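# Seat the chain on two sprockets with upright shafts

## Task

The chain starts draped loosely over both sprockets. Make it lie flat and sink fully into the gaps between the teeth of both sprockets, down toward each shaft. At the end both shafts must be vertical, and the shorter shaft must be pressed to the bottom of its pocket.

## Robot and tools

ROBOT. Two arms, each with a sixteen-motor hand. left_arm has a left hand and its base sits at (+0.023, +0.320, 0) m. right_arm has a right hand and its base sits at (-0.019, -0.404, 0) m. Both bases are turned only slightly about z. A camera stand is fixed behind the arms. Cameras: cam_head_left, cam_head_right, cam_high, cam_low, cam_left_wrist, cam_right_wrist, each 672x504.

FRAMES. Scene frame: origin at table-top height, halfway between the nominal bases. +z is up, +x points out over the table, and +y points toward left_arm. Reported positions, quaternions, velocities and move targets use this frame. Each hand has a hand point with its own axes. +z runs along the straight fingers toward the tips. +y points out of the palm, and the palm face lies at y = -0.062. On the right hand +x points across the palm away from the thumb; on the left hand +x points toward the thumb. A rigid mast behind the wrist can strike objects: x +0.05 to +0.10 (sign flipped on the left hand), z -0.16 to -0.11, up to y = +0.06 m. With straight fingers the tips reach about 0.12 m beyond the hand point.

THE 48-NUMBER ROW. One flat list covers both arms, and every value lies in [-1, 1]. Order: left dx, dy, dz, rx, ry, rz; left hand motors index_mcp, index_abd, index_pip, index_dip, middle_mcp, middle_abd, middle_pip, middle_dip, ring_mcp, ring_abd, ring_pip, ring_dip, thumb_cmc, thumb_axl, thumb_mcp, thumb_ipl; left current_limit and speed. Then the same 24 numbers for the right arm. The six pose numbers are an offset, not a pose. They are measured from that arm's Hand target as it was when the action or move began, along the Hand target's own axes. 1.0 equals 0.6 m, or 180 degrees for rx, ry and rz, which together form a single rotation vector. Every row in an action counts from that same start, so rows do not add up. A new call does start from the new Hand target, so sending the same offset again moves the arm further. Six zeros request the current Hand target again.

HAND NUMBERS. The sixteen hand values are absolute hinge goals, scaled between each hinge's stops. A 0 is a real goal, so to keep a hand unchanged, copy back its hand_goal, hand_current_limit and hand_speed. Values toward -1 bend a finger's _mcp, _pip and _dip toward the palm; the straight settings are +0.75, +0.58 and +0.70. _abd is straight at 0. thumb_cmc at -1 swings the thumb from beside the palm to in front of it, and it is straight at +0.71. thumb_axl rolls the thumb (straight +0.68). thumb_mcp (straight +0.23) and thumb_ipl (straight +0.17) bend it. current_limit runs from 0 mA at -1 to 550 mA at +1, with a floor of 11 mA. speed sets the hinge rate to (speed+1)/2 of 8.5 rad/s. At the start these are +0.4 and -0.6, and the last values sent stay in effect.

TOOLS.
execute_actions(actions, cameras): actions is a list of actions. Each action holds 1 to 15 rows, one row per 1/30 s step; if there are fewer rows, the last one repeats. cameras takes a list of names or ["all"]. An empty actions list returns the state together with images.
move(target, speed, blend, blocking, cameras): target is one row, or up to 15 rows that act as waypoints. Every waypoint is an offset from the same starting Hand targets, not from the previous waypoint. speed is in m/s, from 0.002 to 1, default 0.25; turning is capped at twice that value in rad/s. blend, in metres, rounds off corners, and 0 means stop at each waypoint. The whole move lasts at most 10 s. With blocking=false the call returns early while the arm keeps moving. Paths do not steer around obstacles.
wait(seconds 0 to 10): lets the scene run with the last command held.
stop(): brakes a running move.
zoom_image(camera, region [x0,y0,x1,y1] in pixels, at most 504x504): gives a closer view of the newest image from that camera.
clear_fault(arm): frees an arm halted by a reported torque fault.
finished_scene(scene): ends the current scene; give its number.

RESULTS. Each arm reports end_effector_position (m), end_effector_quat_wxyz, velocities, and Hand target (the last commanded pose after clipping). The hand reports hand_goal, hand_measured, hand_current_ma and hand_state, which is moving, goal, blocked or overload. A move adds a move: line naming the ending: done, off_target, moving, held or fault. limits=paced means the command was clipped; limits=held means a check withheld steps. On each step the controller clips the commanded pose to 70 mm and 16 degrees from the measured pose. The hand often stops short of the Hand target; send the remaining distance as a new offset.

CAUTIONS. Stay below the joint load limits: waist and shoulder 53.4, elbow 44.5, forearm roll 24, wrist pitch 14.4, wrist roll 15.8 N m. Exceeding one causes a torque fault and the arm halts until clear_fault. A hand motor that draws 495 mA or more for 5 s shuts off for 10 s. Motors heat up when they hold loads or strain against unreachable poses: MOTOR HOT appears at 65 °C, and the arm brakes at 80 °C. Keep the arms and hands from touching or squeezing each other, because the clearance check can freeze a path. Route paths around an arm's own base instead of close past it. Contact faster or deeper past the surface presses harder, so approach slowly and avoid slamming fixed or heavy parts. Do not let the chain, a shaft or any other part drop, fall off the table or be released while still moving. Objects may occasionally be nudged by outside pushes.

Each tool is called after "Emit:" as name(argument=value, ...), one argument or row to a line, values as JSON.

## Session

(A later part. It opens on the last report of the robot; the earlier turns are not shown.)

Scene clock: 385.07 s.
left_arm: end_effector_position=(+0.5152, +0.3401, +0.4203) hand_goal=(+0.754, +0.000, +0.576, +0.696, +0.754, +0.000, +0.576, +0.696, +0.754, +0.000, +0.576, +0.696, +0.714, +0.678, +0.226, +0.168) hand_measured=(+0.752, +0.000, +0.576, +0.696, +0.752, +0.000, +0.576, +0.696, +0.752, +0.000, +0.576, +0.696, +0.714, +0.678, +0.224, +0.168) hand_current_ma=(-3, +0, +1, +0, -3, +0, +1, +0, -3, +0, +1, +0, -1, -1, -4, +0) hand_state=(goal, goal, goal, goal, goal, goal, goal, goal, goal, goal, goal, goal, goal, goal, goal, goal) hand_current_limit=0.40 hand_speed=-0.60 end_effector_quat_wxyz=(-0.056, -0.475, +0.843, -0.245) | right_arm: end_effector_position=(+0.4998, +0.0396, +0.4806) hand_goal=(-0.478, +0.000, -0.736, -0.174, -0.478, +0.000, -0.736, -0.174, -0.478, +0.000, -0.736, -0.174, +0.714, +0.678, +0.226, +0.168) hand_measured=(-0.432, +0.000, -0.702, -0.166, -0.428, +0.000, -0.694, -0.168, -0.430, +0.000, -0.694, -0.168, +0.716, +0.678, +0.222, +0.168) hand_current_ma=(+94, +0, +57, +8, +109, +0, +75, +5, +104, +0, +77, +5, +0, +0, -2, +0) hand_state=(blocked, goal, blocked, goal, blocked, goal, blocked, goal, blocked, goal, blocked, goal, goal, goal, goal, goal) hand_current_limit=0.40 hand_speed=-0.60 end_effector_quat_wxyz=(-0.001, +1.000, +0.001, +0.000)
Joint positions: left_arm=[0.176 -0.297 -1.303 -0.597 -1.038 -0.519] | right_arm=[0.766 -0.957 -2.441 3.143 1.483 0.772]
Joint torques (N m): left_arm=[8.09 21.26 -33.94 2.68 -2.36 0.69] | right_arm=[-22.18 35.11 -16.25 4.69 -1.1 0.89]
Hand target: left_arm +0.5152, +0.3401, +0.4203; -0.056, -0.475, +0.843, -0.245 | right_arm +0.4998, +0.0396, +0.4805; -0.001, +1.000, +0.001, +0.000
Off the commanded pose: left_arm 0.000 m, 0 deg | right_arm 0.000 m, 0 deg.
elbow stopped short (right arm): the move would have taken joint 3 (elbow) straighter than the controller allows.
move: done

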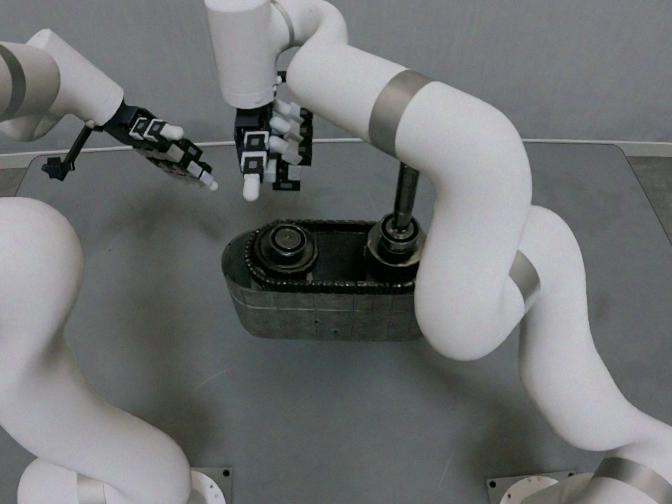

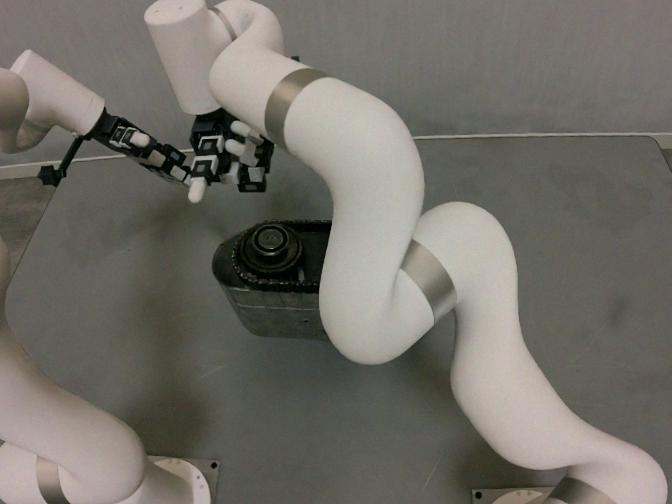

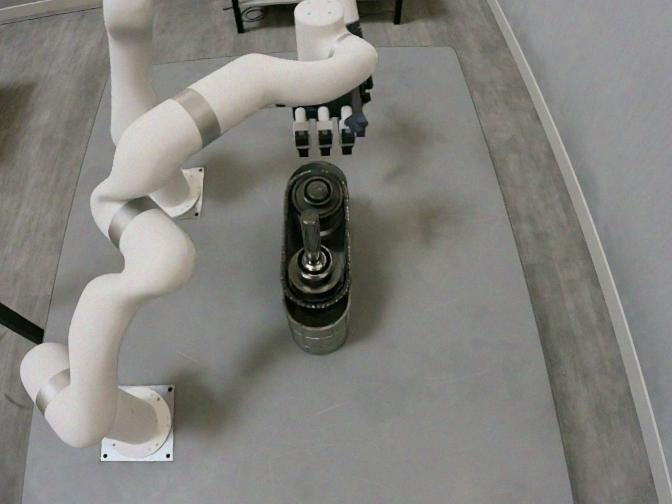

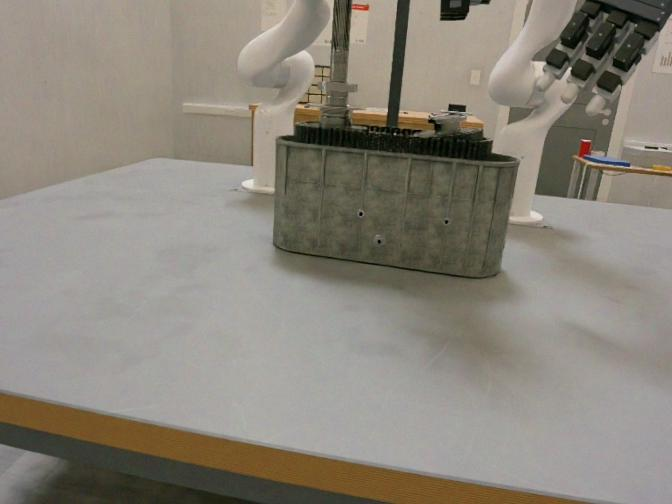

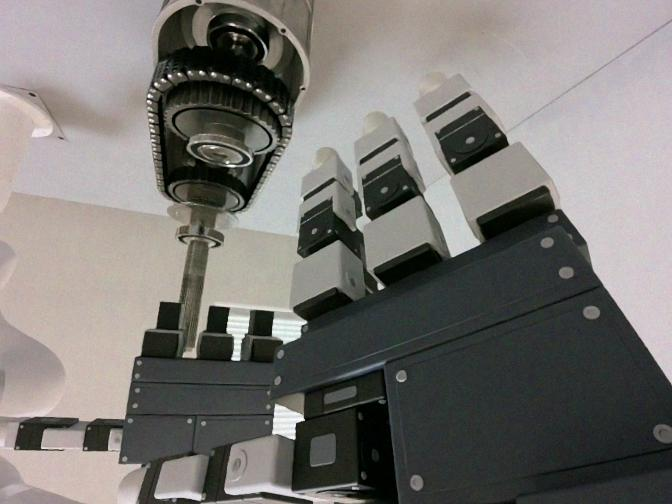

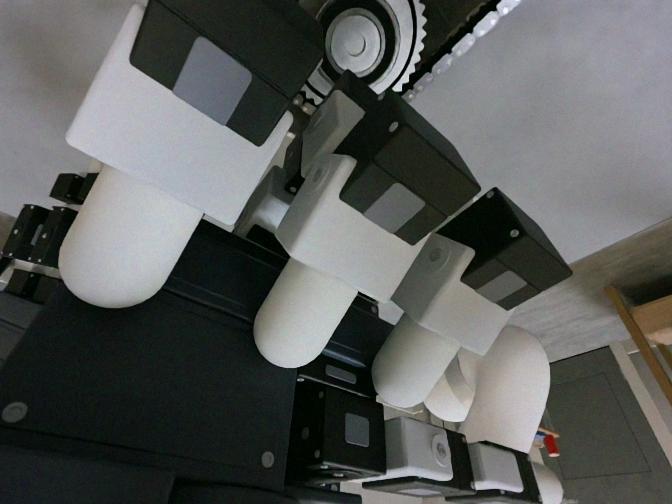

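Emit:
move(
  target=[0,0,0,0,0,0,0.754,0,0.576,0.696,0.754,0,0.576,0.696,0.754,0,0.576,0.696,0.714,0.678,0.226,0.168,0.4,-0.6,0.0117,0.025,0.1833,0,0,0,-0.43,0,-0.7,-0.168,-0.43,0,-0.7,-0.168,-0.43,0,-0.7,-0.168,0.714,0.678,0.226,0.168,0.4,-0.6],
  cameras=["all"],
  speed=0.2,
)

Scene clock: 426.67 s.
left_arm: end_effector_position=(+0.5152, +0.3401, +0.4203) hand_goal=(+0.754, +0.000, +0.576, +0.696, +0.754, +0.000, +0.576, +0.696, +0.754, +0.000, +0.576, +0.696, +0.714, +0.678, +0.226, +0.168) hand_measured=(+0.752, +0.000, +0.576, +0.696, +0.752, +0.000, +0.576, +0.696, +0.752, +0.000, +0.576, +0.696, +0.714, +0.678, +0.224, +0.168) hand_current_ma=(-3, +0, +1, +0, -3, +0, +1, +0, -3, +0, +1, +0, -1, -1, -4, +0) hand_state=(goal, goal, goal, goal, goal, goal, goal, goal, goal, goal, goal, goal, goal, goal, goal, goal) hand_current_limit=0.40 hand_speed=-0.60 end_effector_quat_wxyz=(-0.056, -0.475, +0.843, -0.245) | right_arm: end_effector_position=(+0.5067, +0.0247, +0.3705) hand_goal=(-0.430, +0.000, -0.700, -0.168, -0.430, +0.000, -0.700, -0.168, -0.430, +0.000, -0.700, -0.168, +0.714, +0.678, +0.226, +0.168) hand_measured=(-0.420, +0.000, -0.696, -0.166, -0.418, +0.000, -0.694, -0.168, -0.418, +0.000, -0.694, -0.168, +0.716, +0.678, +0.222, +0.168) hand_current_ma=(+11, +0, +2, +1, +15, +0, +4, +0, +13, +0, +5, +0, +0, +0, -2, +0) hand_state=(goal, goal, goal, goal, goal, goal, goal, goal, goal, goal, goal, goal, goal, goal, goal, goal) hand_current_limit=0.40 hand_speed=-0.60 end_effector_quat_wxyz=(-0.001, +1.000, +0.001, +0.000)
Joint positions: left_arm=[0.176 -0.297 -1.303 -0.597 -1.038 -0.519] | right_arm=[0.745 -0.878 -2.061 3.143 1.182 0.751]
Joint torques (N m): left_arm=[9.01 21.03 -34.17 2.58 -2.33 0.6] | right_arm=[-22.01 51.53 -17.98 -6.83 -1.19 -0.94]
Hand target: left_arm +0.5152, +0.3401, +0.4203; -0.056, -0.475, +0.843, -0.245 | right_arm +0.5067, +0.0247, +0.3705; -0.001, +1.000, +0.001, +0.000
Off the commanded pose: left_arm 0.000 m, 0 deg | right_arm 0.000 m, 0 deg.
move: done

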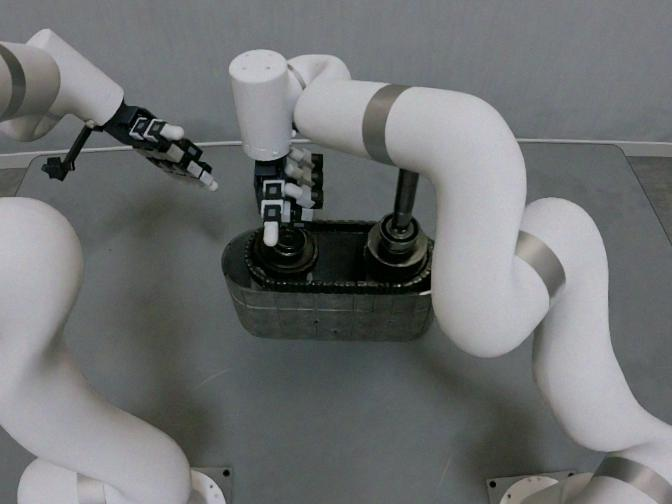

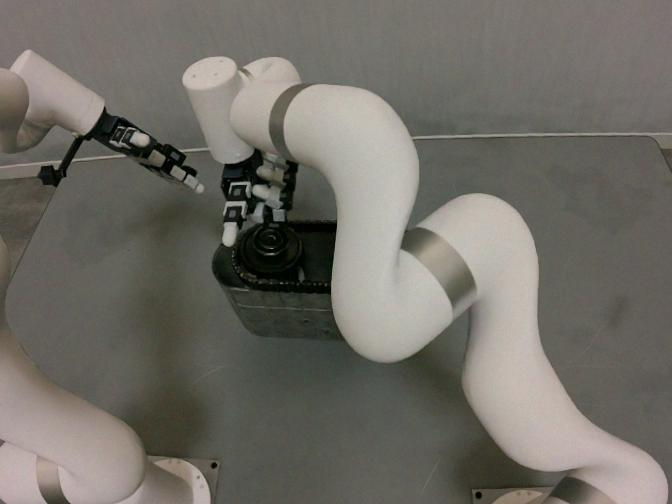

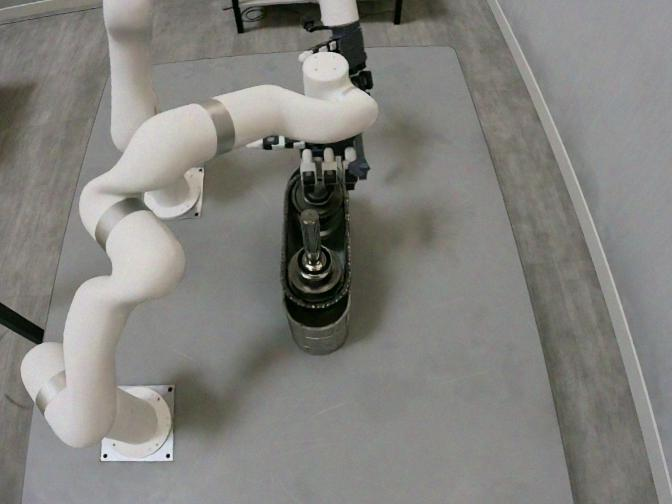

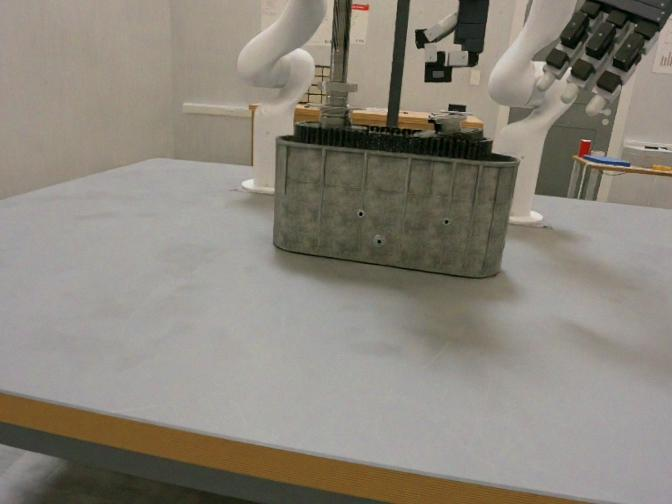

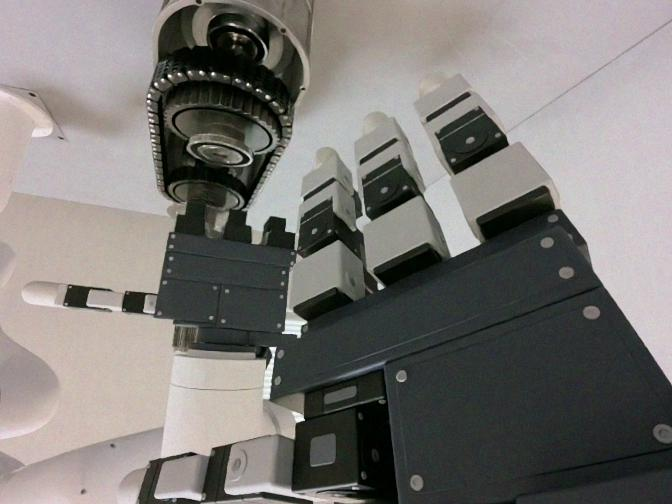

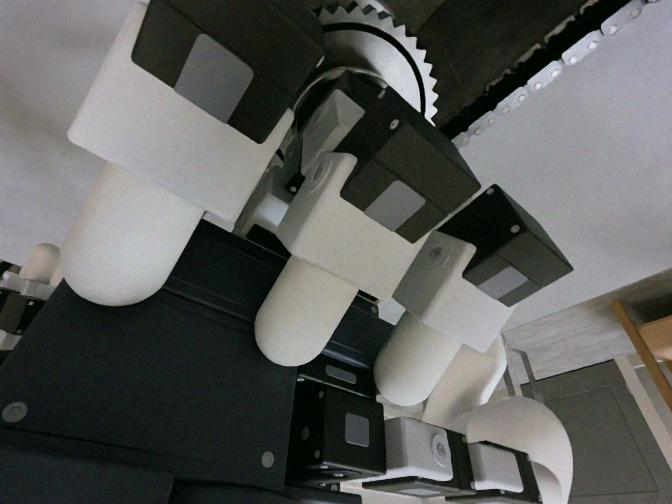

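Emit:
move(
  target=[0,0,0,0,0,0,0.754,0,0.576,0.696,0.754,0,0.576,0.696,0.754,0,0.576,0.696,0.714,0.678,0.226,0.168,0.4,-0.6,0,0,0,0,0,0,-0.644,0,-0.518,0.406,-0.644,0,-0.518,0.406,-0.644,0,-0.518,0.406,0.714,0.678,0.226,0.168,0.4,-0.6],
  cameras=["cam_low","cam_left_wrist"],
  speed=0.2,
)

Emit:
zoom_image(
  camera="cam_low",
  region=[395, 20, 535, 160],
)

Emit:
zoom_image(
  camera="cam_left_wrist",
  region=[130, 0, 330, 250],
)

Scene clock: 442.23 s.
left_arm: end_effector_position=(+0.5152, +0.3401, +0.4203) hand_goal=(+0.754, +0.000, +0.576, +0.696, +0.754, +0.000, +0.576, +0.696, +0.754, +0.000, +0.576, +0.696, +0.714, +0.678, +0.226, +0.168) hand_measured=(+0.752, +0.000, +0.576, +0.696, +0.752, +0.000, +0.576, +0.696, +0.752, +0.000, +0.576, +0.696, +0.714, +0.678, +0.224, +0.168) hand_current_ma=(-3, +0, +1, +0, -3, +0, +1, +0, -3, +0, +1, +0, -1, -1, -4, +0) hand_state=(goal, goal, goal, goal, goal, goal, goal, goal, goal, goal, goal, goal, goal, goal, goal, goal) hand_current_limit=0.40 hand_speed=-0.60 end_effector_quat_wxyz=(-0.056, -0.475, +0.843, -0.245) | right_arm: end_effector_position=(+0.5067, +0.0247, +0.3705) hand_goal=(-0.644, +0.000, -0.518, +0.406, -0.644, +0.000, -0.518, +0.406, -0.644, +0.000, -0.518, +0.406, +0.714, +0.678, +0.226, +0.168) hand_measured=(-0.622, +0.000, -0.520, +0.402, -0.624, +0.000, -0.520, +0.402, -0.626, +0.000, -0.520, +0.402, +0.716, +0.678, +0.222, +0.168) hand_current_ma=(+31, +0, -1, -2, +27, +0, -1, -2, +24, +0, -1, -2, +0, +0, -2, +0) hand_state=(blocked, goal, goal, goal, goal, goal, goal, goal, goal, goal, goal, goal, goal, goal, goal, goal) hand_current_limit=0.40 hand_speed=-0.60 end_effector_quat_wxyz=(-0.001, +1.000, +0.001, +0.000)
Joint positions: left_arm=[0.176 -0.297 -1.303 -0.597 -1.038 -0.519] | right_arm=[0.745 -0.878 -2.06 3.143 1.182 0.751]
Joint torques (N m): left_arm=[9.27 21.5 -34.18 2.47 -2.26 0.57] | right_arm=[-21.11 42.71 -18.65 -6.6 -1.06 -0.98]
Hand target: left_arm +0.5152, +0.3401, +0.4203; -0.056, -0.475, +0.843, -0.245 | right_arm +0.5067, +0.0247, +0.3705; -0.001, +1.000, +0.001, +0.000
Off the commanded pose: left_arm 0.000 m, 0 deg | right_arm 0.000 m, 0 deg.
move: done
Images, in order (width x height): cam_low 672x504, cam_left_wrist 672x504.

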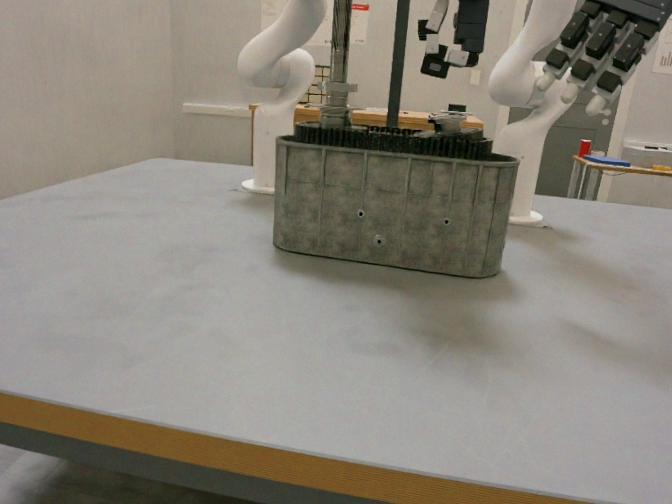

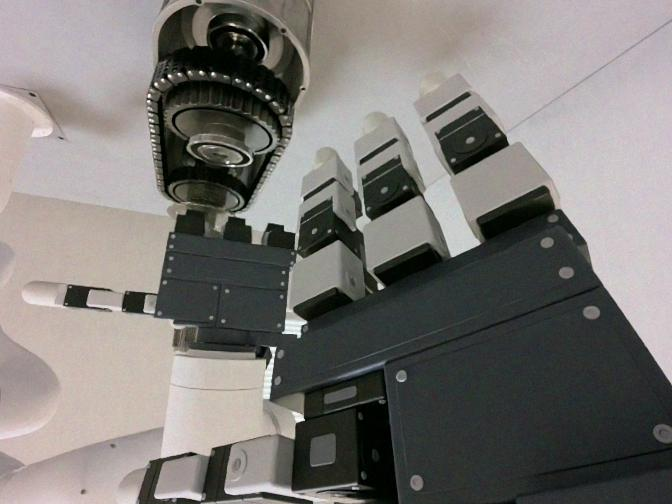

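Scaled by 3.600.

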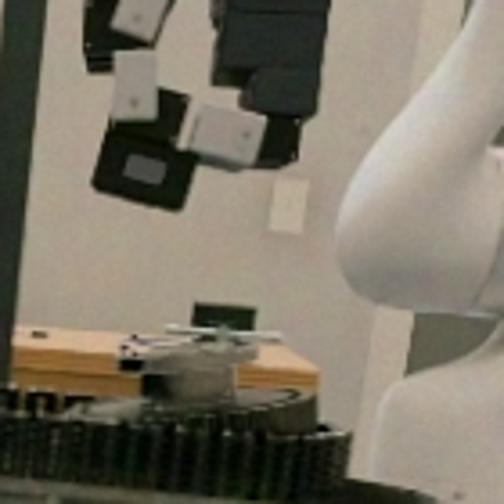

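Scaled by 2.016.

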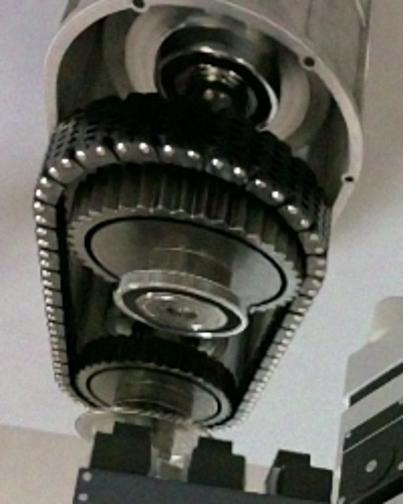

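Emit:
move(
  target=[0,0,0,0,0,0,0.754,0,0.576,0.696,0.754,0,0.576,0.696,0.754,0,0.576,0.696,0.714,0.678,0.226,0.168,0.4,-0.6,0,0.0178,0.0542,0,0,0,-0.863,0,-0.153,0.55,-0.863,0,-0.153,0.55,-0.863,0,-0.153,0.55,0.714,0.678,0.226,0.168,0.4,-0.6],
  cameras=["cam_low","cam_left_wrist","cam_head_left"],
  speed=0.1,
)

Emit:
zoom_image(
  camera="cam_low",
  region=[395, 40, 535, 180],
)

Emit:
zoom_image(
  camera="cam_left_wrist",
  region=[130, 0, 330, 250],
)

Emit:
zoom_image(
  camera="cam_head_left",
  region=[210, 180, 350, 320],
)

Scene clock: 471.70 s.
left_arm: end_effector_position=(+0.5152, +0.3401, +0.4203) hand_goal=(+0.754, +0.000, +0.576, +0.696, +0.754, +0.000, +0.576, +0.696, +0.754, +0.000, +0.576, +0.696, +0.714, +0.678, +0.226, +0.168) hand_measured=(+0.752, +0.000, +0.576, +0.696, +0.752, +0.000, +0.576, +0.696, +0.752, +0.000, +0.576, +0.696, +0.714, +0.678, +0.224, +0.168) hand_current_ma=(-3, +0, +1, +0, -3, +0, +1, +0, -3, +0, +1, +0, -1, -1, -4, +0) hand_state=(goal, goal, goal, goal, goal, goal, goal, goal, goal, goal, goal, goal, goal, goal, goal, goal) hand_current_limit=0.40 hand_speed=-0.60 end_effector_quat_wxyz=(-0.056, -0.475, +0.843, -0.245) | right_arm: end_effector_position=(+0.5067, +0.0141, +0.3380) hand_goal=(-0.862, +0.000, -0.152, +0.550, -0.862, +0.000, -0.152, +0.550, -0.862, +0.000, -0.152, +0.550, +0.714, +0.678, +0.226, +0.168) hand_measured=(-0.842, +0.000, -0.154, +0.548, -0.844, +0.000, -0.154, +0.546, -0.862, +0.028, -0.174, +0.534, +0.716, +0.678, +0.222, +0.168) hand_current_ma=(+30, +0, -1, -2, +26, +0, -1, -2, +0, +36, -31, -19, +0, +0, -2, +0) hand_state=(blocked, goal, goal, goal, goal, goal, goal, goal, goal, blocked, blocked, goal, goal, goal, goal, goal) hand_current_limit=0.40 hand_speed=-0.60 end_effector_quat_wxyz=(-0.001, +1.000, +0.001, +0.000)
Joint positions: left_arm=[0.176 -0.297 -1.303 -0.597 -1.038 -0.519] | right_arm=[0.735 -0.863 -1.963 3.143 1.1 0.741]
Joint torques (N m): left_arm=[8.56 21.77 -34.11 2.72 -2.36 0.54] | right_arm=[-21.49 51 -18.04 -2.27 -1.05 -1.14]
Motor temperatures (°C): left_arm=[29 27 34 32 35 30] | right_arm=[31 27 30 31 32 29]
Hand target: left_arm +0.5152, +0.3401, +0.4203; -0.056, -0.475, +0.843, -0.245 | right_arm +0.5067, +0.0141, +0.3380; -0.001, +1.000, +0.001, +0.000
Off the commanded pose: left_arm 0.000 m, 0 deg | right_arm 0.000 m, 0 deg.
move: done
Images, in order (width x height): cam_head_left 672x504, cam_low 672x504, cam_left_wrist 672x504.

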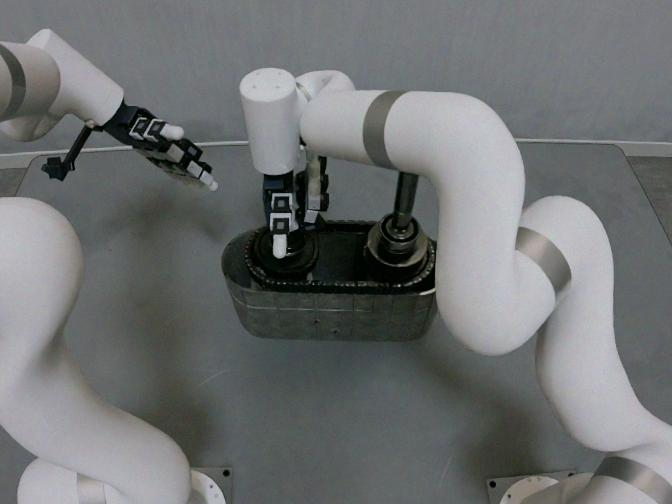

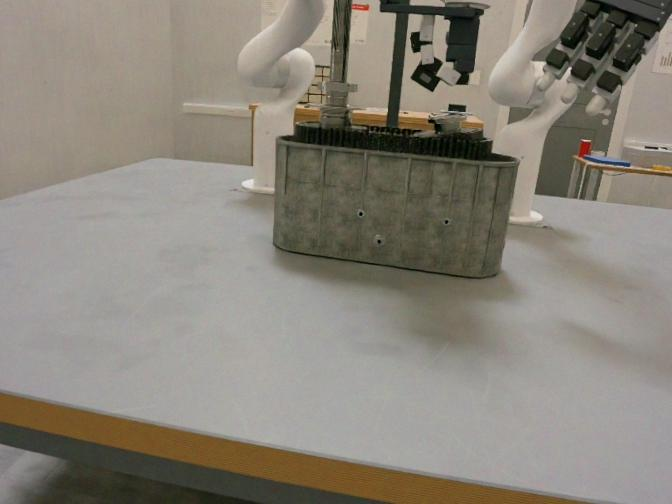

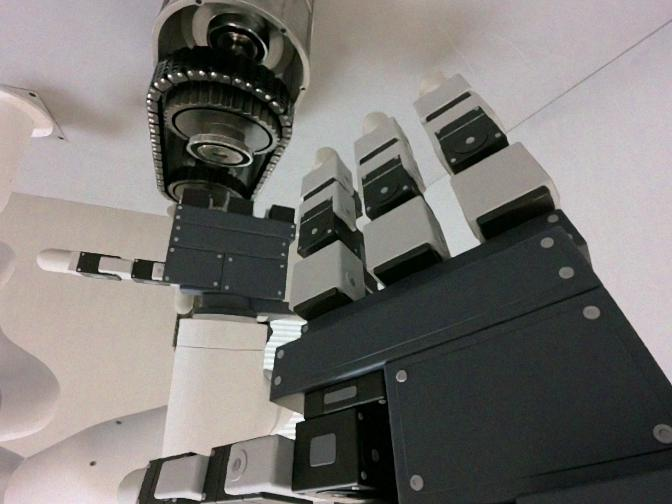

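Scaled by 3.600.

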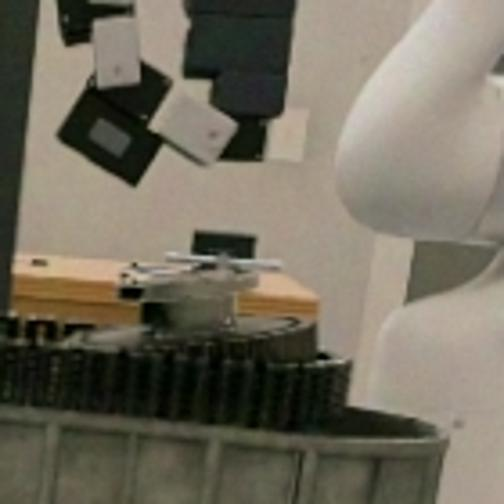

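Scaled by 2.016.

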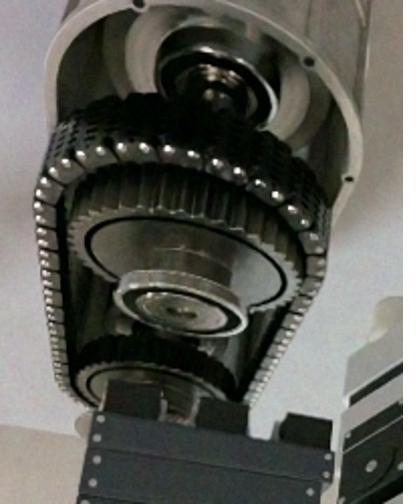

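Scaled by 3.600.

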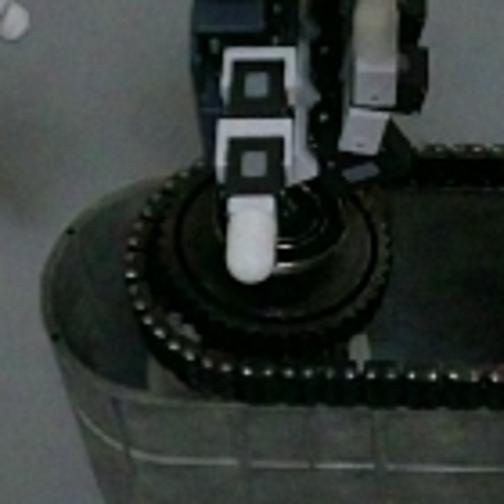

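Emit:
move(
  target=[0,0,0,0,0,0,0.754,0,0.576,0.696,0.754,0,0.576,0.696,0.754,0,0.576,0.696,0.714,0.678,0.226,0.168,0.4,-0.6,-0.0067,-0.0,0.05,0,0,0,-0.84,0,-0.153,0.55,-0.84,0,-0.153,0.55,-0.63,0,-0.518,0.406,0.714,0.678,0.226,0.168,0.4,-0.6],
  cameras=["cam_low","cam_left_wrist"],
  speed=0.05,
)

Emit:
zoom_image(
  camera="cam_low",
  region=[395, 40, 535, 180],
)

Emit:
zoom_image(
  camera="cam_left_wrist",
  region=[130, 0, 330, 250],
)

Scene clock: 491.73 s.
left_arm: end_effector_position=(+0.5152, +0.3401, +0.4203) hand_goal=(+0.754, +0.000, +0.576, +0.696, +0.754, +0.000, +0.576, +0.696, +0.754, +0.000, +0.576, +0.696, +0.714, +0.678, +0.226, +0.168) hand_measured=(+0.752, +0.000, +0.576, +0.696, +0.752, +0.000, +0.576, +0.696, +0.752, +0.000, +0.576, +0.696, +0.714, +0.678, +0.224, +0.168) hand_current_ma=(-3, +0, +1, +0, -3, +0, +1, +0, -3, +0, +1, +0, -1, -1, -4, +0) hand_state=(goal, goal, goal, goal, goal, goal, goal, goal, goal, goal, goal, goal, goal, goal, goal, goal) hand_current_limit=0.40 hand_speed=-0.60 end_effector_quat_wxyz=(-0.056, -0.475, +0.843, -0.245) | right_arm: end_effector_position=(+0.5027, +0.0141, +0.3080) hand_goal=(-0.840, +0.000, -0.152, +0.550, -0.840, +0.000, -0.152, +0.550, -0.630, +0.000, -0.518, +0.406, +0.714, +0.678, +0.226, +0.168) hand_measured=(-0.832, +0.000, -0.154, +0.548, -0.834, +0.000, -0.154, +0.546, -0.624, +0.004, -0.514, +0.410, +0.716, +0.678, +0.222, +0.168) hand_current_ma=(+6, +0, -1, -2, +5, +0, -1, -2, +4, +2, +2, +2, +0, +0, -2, +0) hand_state=(goal, goal, goal, goal, goal, goal, goal, goal, goal, goal, goal, goal, goal, goal, goal, goal) hand_current_limit=0.40 hand_speed=-0.60 end_effector_quat_wxyz=(-0.001, +1.000, +0.001, +0.000)
Joint positions: left_arm=[0.176 -0.297 -1.303 -0.597 -1.038 -0.519] | right_arm=[0.739 -0.869 -1.906 3.143 1.037 0.744]
Joint torques (N m): left_arm=[8.03 20.79 -34.13 2.37 -2.33 0.38] | right_arm=[19.94 33.68 -18.43 3.9 -0.89 0.86]
Hand target: left_arm +0.5152, +0.3401, +0.4203; -0.056, -0.475, +0.843, -0.245 | right_arm +0.5027, +0.0141, +0.3080; -0.001, +1.000, +0.001, +0.000
Off the commanded pose: left_arm 0.000 m, 0 deg | right_arm 0.000 m, 0 deg.
move: done
Images, in order (width x height): cam_low 672x504, cam_left_wrist 672x504.

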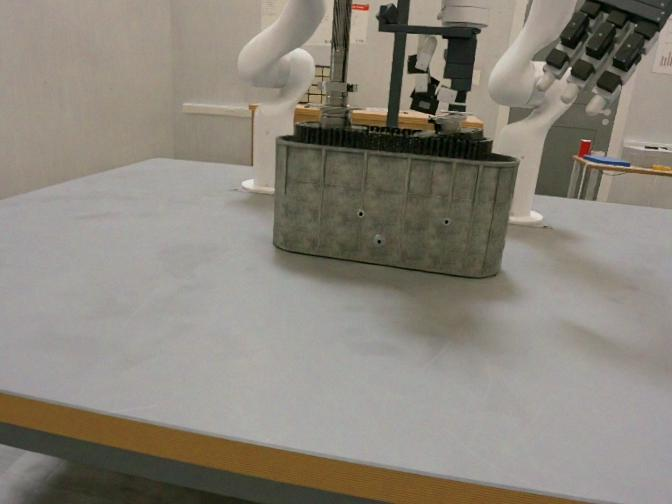

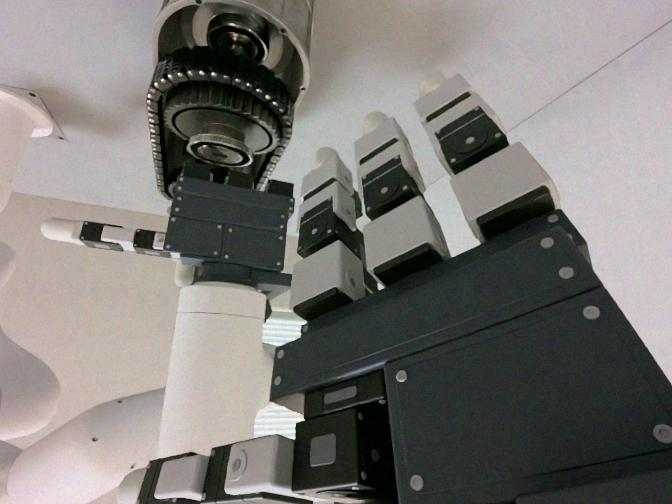

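Scaled by 3.600.

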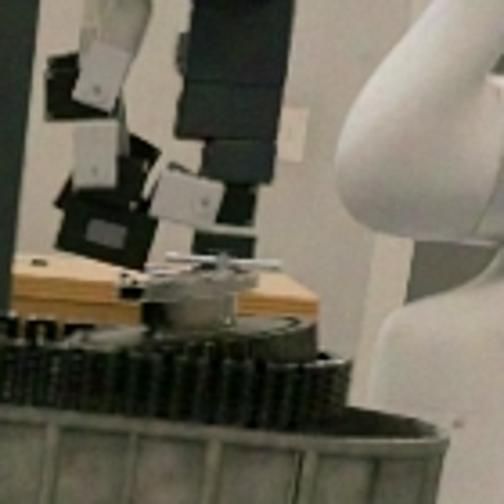

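Scaled by 2.016.

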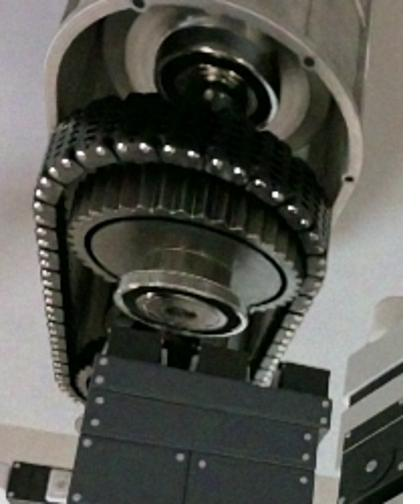

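Emit:
move(
  target=[0,0,0,0,0,0,0.754,0,0.576,0.696,0.754,0,0.576,0.696,0.754,0,0.576,0.696,0.714,0.678,0.226,0.168,0.4,-0.6,0,0.0,0.03,0,0,0,-0.84,0,-0.153,0.55,-0.84,0,-0.153,0.55,-0.753,0,-0.299,-0.174,0.714,0.678,0.226,0.168,0.4,-0.6],
  cameras=["cam_low","cam_left_wrist"],
  speed=0.03,
)

Emit:
zoom_image(
  camera="cam_low",
  region=[395, 40, 535, 180],
)

Emit:
zoom_image(
  camera="cam_left_wrist",
  region=[130, 0, 330, 250],
)

Scene clock: 505.23 s.
left_arm: end_effector_position=(+0.5152, +0.3401, +0.4203) hand_goal=(+0.754, +0.000, +0.576, +0.696, +0.754, +0.000, +0.576, +0.696, +0.754, +0.000, +0.576, +0.696, +0.714, +0.678, +0.226, +0.168) hand_measured=(+0.752, +0.000, +0.576, +0.696, +0.752, +0.000, +0.576, +0.696, +0.752, +0.000, +0.576, +0.696, +0.714, +0.678, +0.224, +0.168) hand_current_ma=(-3, +0, +1, +0, -3, +0, +1, +0, -3, +0, +1, +0, -1, -1, -4, +0) hand_state=(goal, goal, goal, goal, goal, goal, goal, goal, goal, goal, goal, goal, goal, goal, goal, goal) hand_current_limit=0.40 hand_speed=-0.60 end_effector_quat_wxyz=(-0.056, -0.475, +0.843, -0.245) | right_arm: end_effector_position=(+0.5027, +0.0141, +0.2900) hand_goal=(-0.840, +0.000, -0.152, +0.550, -0.840, +0.000, -0.152, +0.550, -0.752, +0.000, -0.298, -0.174, +0.714, +0.678, +0.226, +0.168) hand_measured=(-0.850, +0.000, -0.154, +0.548, -0.838, +0.000, -0.154, +0.546, -0.734, +0.004, -0.300, -0.172, +0.716, +0.678, +0.222, +0.168) hand_current_ma=(-12, +0, -1, -2, +1, +0, -1, -2, +24, +2, -1, +1, +0, +0, -2, +0) hand_state=(goal, goal, goal, goal, goal, goal, goal, goal, goal, goal, goal, goal, goal, goal, goal, goal) hand_current_limit=0.40 hand_speed=-0.60 end_effector_quat_wxyz=(-0.001, +1.000, +0.001, +0.000)
Joint positions: left_arm=[0.176 -0.297 -1.303 -0.597 -1.038 -0.519] | right_arm=[0.739 -0.882 -1.886 3.143 1.004 0.744]
Joint torques (N m): left_arm=[9.24 21.14 -34.46 2.59 -2.26 0.44] | right_arm=[19.38 29.87 -13.84 4.72 -1.19 0.59]
Hand target: left_arm +0.5152, +0.3401, +0.4203; -0.056, -0.475, +0.843, -0.245 | right_arm +0.5027, +0.0141, +0.2900; -0.001, +1.000, +0.001, +0.000
Off the commanded pose: left_arm 0.000 m, 0 deg | right_arm 0.000 m, 0 deg.
move: done
Images, in order (width x height): cam_low 672x504, cam_left_wrist 672x504.

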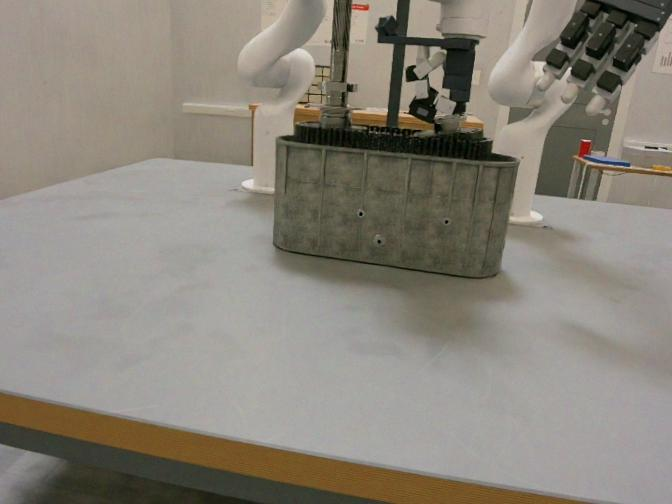

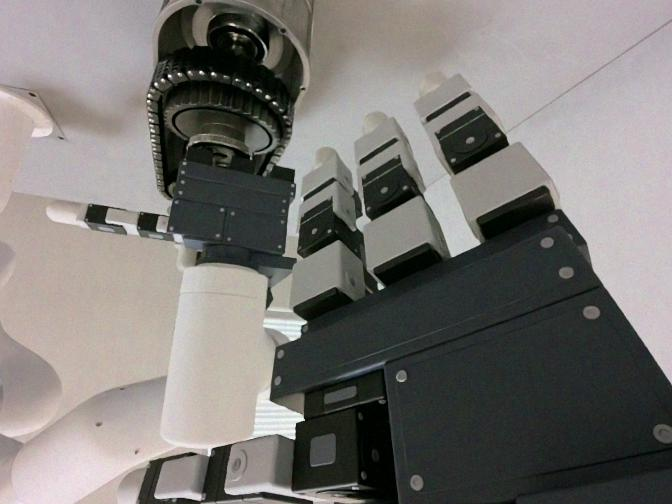

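Scaled by 3.600.

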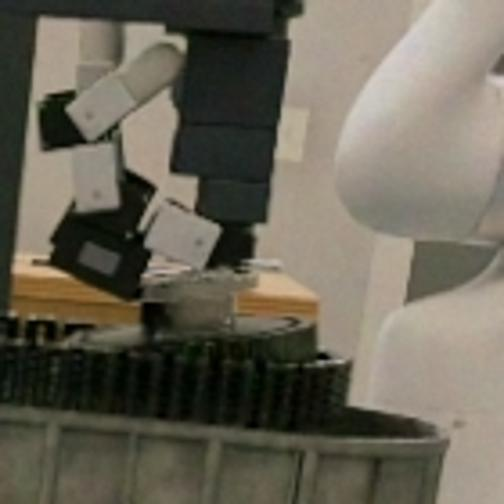

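Scaled by 2.016.

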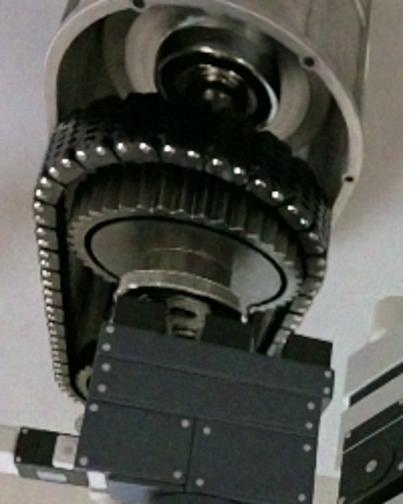

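Emit:
move(
  target=[0,0,0,0,0,0,0.754,0,0.576,0.696,0.754,0,0.576,0.696,0.754,0,0.576,0.696,0.714,0.678,0.226,0.168,0.4,-0.6,0,0.0,0.0083,0,0,0,-0.84,0,-0.153,0.55,-0.84,0,-0.153,0.55,-0.753,0,-0.299,-0.174,0.714,0.678,0.226,0.168,0.4,-0.6],
  cameras=["cam_low","cam_left_wrist"],
  speed=0.02,
)

Emit:
zoom_image(
  camera="cam_low",
  region=[395, 40, 535, 180],
)

Emit:
zoom_image(
  camera="cam_left_wrist",
  region=[130, 0, 330, 250],
)

Scene clock: 516.77 s.
left_arm: end_effector_position=(+0.5152, +0.3401, +0.4203) hand_goal=(+0.754, +0.000, +0.576, +0.696, +0.754, +0.000, +0.576, +0.696, +0.754, +0.000, +0.576, +0.696, +0.714, +0.678, +0.226, +0.168) hand_measured=(+0.752, +0.000, +0.576, +0.696, +0.752, +0.000, +0.576, +0.696, +0.752, +0.000, +0.576, +0.696, +0.714, +0.678, +0.224, +0.168) hand_current_ma=(-3, +0, +1, +0, -3, +0, +1, +0, -3, +0, +1, +0, -1, -1, -4, +0) hand_state=(goal, goal, goal, goal, goal, goal, goal, goal, goal, goal, goal, goal, goal, goal, goal, goal) hand_current_limit=0.40 hand_speed=-0.60 end_effector_quat_wxyz=(-0.056, -0.475, +0.843, -0.245) | right_arm: end_effector_position=(+0.5027, +0.0141, +0.2850) hand_goal=(-0.840, +0.000, -0.152, +0.550, -0.840, +0.000, -0.152, +0.550, -0.752, +0.000, -0.298, -0.174, +0.714, +0.678, +0.226, +0.168) hand_measured=(-0.926, +0.000, -0.154, +0.548, -0.890, +0.000, -0.154, +0.546, -0.734, +0.004, -0.300, -0.172, +0.716, +0.678, +0.222, +0.168) hand_current_ma=(-246, +0, -1, -2, -113, +0, -1, -2, +24, +2, -1, +1, +0, +0, -2, +0) hand_state=(blocked, goal, goal, goal, blocked, goal, goal, goal, goal, goal, goal, goal, goal, goal, goal, goal) hand_current_limit=0.40 hand_speed=-0.60 end_effector_quat_wxyz=(-0.001, +1.000, +0.001, +0.000)
Joint positions: left_arm=[0.176 -0.297 -1.303 -0.597 -1.038 -0.519] | right_arm=[0.739 -0.885 -1.881 3.143 0.996 0.744]
Joint torques (N m): left_arm=[8.76 21.61 -33.94 2.35 -2.32 0.29] | right_arm=[-0.32 18.57 -4.43 3.64 -2.06 -0.29]
Hand target: left_arm +0.5152, +0.3401, +0.4203; -0.056, -0.475, +0.843, -0.245 | right_arm +0.5027, +0.0141, +0.2850; -0.001, +1.000, +0.001, +0.000
Off the commanded pose: left_arm 0.000 m, 0 deg | right_arm 0.000 m, 0 deg.
move: done
Images, in order (width x height): cam_low 672x504, cam_left_wrist 672x504.

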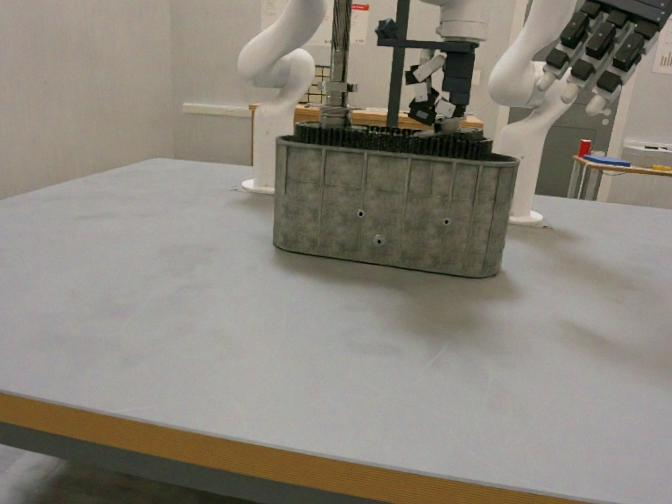

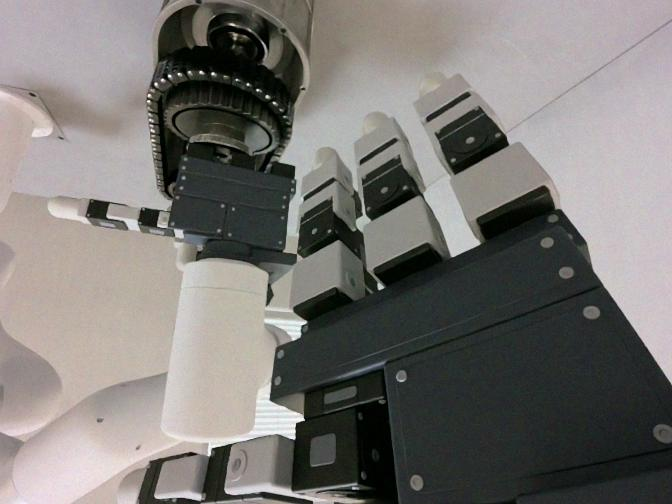

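Scaled by 3.600.

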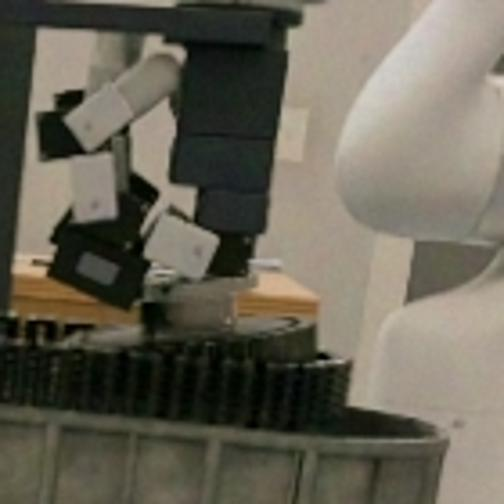

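Scaled by 2.016.

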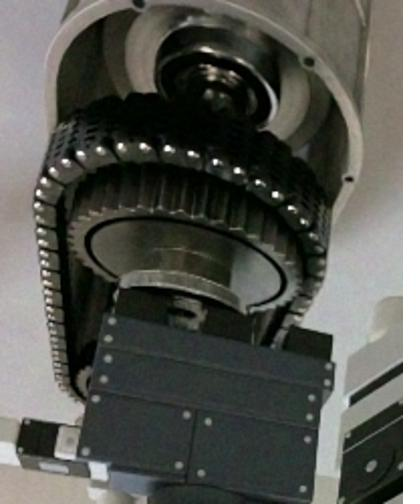

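Emit:
move(
  target=[
    [0,0,0,0,0,0,0.754,0,0.576,0.696,0.754,0,0.576,0.696,0.754,0,0.576,0.696,0.714,0.678,0.226,0.168,0.4,-0.6,0,0.0,-0.0133,0,0,0,-0.98,0,-0.153,0.55,-0.98,0,-0.153,0.55,-0.753,0,-0.299,-0.174,0.714,0.678,0.226,0.168,0.4,-0.6],
    [0,0,0,0,0,0,0.754,0,0.576,0.696,0.754,0,0.576,0.696,0.754,0,0.576,0.696,0.714,0.678,0.226,0.168,0.4,-0.6,0,0.0,0.005,0,0,0,-0.98,0,-0.153,0.55,-0.98,0,-0.153,0.55,-0.753,0,-0.299,-0.174,0.714,0.678,0.226,0.168,0.4,-0.6],
  ],
  cameras=["cam_low","cam_left_wrist"],
  speed=0.02,
)

Emit:
zoom_image(
  camera="cam_low",
  region=[395, 40, 535, 180],
)

Emit:
zoom_image(
  camera="cam_left_wrist",
  region=[130, 0, 330, 250],
)

Scene clock: 538.13 s.
left_arm: end_effector_position=(+0.5152, +0.3401, +0.4203) hand_goal=(+0.754, +0.000, +0.576, +0.696, +0.754, +0.000, +0.576, +0.696, +0.754, +0.000, +0.576, +0.696, +0.714, +0.678, +0.226, +0.168) hand_measured=(+0.752, +0.000, +0.576, +0.696, +0.752, +0.000, +0.576, +0.696, +0.752, +0.000, +0.576, +0.696, +0.714, +0.678, +0.224, +0.168) hand_current_ma=(-3, +0, +1, +0, -3, +0, +1, +0, -3, +0, +1, +0, -1, -1, -4, +0) hand_state=(goal, goal, goal, goal, goal, goal, goal, goal, goal, goal, goal, goal, goal, goal, goal, goal) hand_current_limit=0.40 hand_speed=-0.60 end_effector_quat_wxyz=(-0.056, -0.475, +0.843, -0.245) | right_arm: end_effector_position=(+0.5028, +0.0142, +0.2827) hand_goal=(-0.980, +0.000, -0.152, +0.550, -0.980, +0.000, -0.152, +0.550, -0.752, +0.000, -0.298, -0.174, +0.714, +0.678, +0.226, +0.168) hand_measured=(-0.978, +0.000, -0.154, +0.548, -0.964, +0.000, -0.154, +0.546, -0.734, +0.004, -0.300, -0.172, +0.716, +0.678, +0.222, +0.168) hand_current_ma=(+1, +0, -1, -2, +22, +0, -1, -2, +23, +2, -1, +1, +0, +0, -2, +0) hand_state=(goal, goal, goal, goal, goal, goal, goal, goal, goal, goal, goal, goal, goal, goal, goal, goal) hand_current_limit=0.40 hand_speed=-0.60 end_effector_quat_wxyz=(-0.001, +1.000, +0.001, +0.000)
Joint positions: left_arm=[0.176 -0.297 -1.303 -0.597 -1.038 -0.519] | right_arm=[0.739 -0.887 -1.879 3.143 0.991 0.744]
Joint torques (N m): left_arm=[8.66 21.59 -34.11 2.36 -2.25 0.28] | right_arm=[-12.1 8.1 11.68 2.91 -2.86 -0.23]
Hand target: left_arm +0.5152, +0.3401, +0.4203; -0.056, -0.475, +0.843, -0.245 | right_arm +0.5027, +0.0141, +0.2820; -0.001, +1.000, +0.001, +0.000
Off the commanded pose: left_arm 0.000 m, 0 deg | right_arm 0.001 m, 0 deg.
move: done
Images, in order (width x height): cam_low 672x504, cam_left_wrist 672x504.

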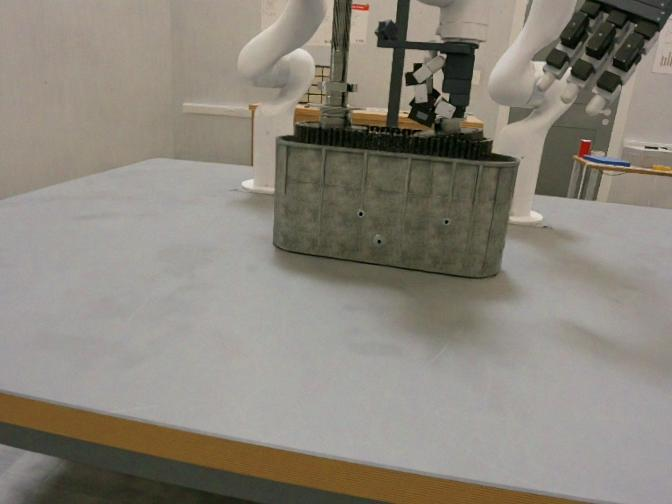

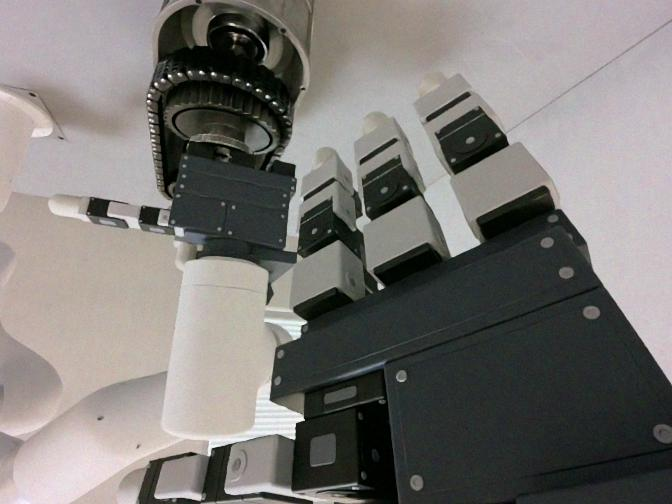

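Scaled by 3.600.

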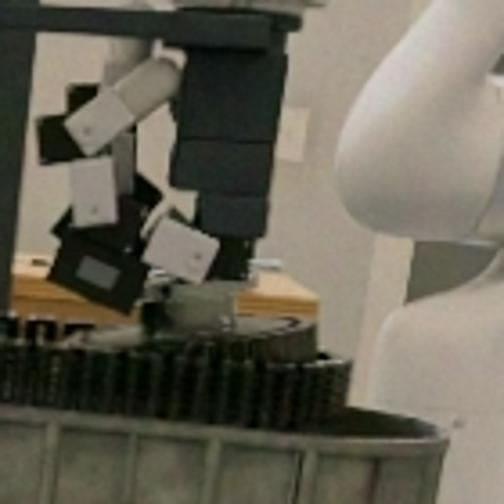

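Scaled by 2.016.

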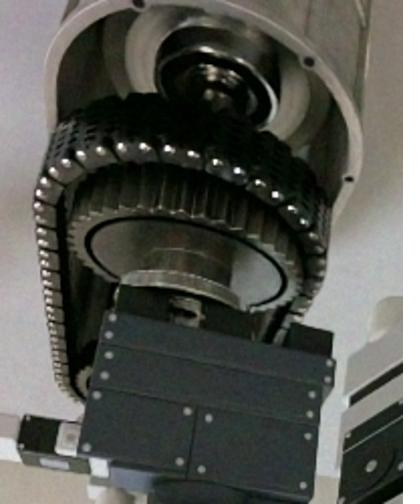

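Emit:
zoom_image(
  camera="cam_left_wrist",
  region=[180, 0, 300, 90],
)

Scaled by 4.200.

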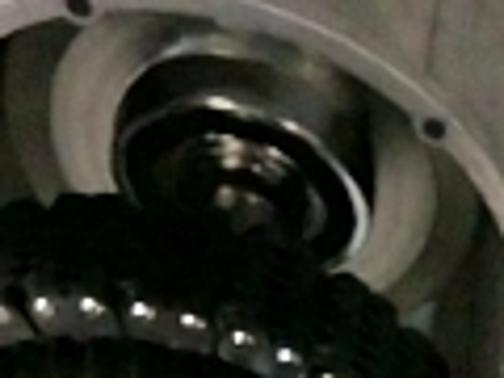

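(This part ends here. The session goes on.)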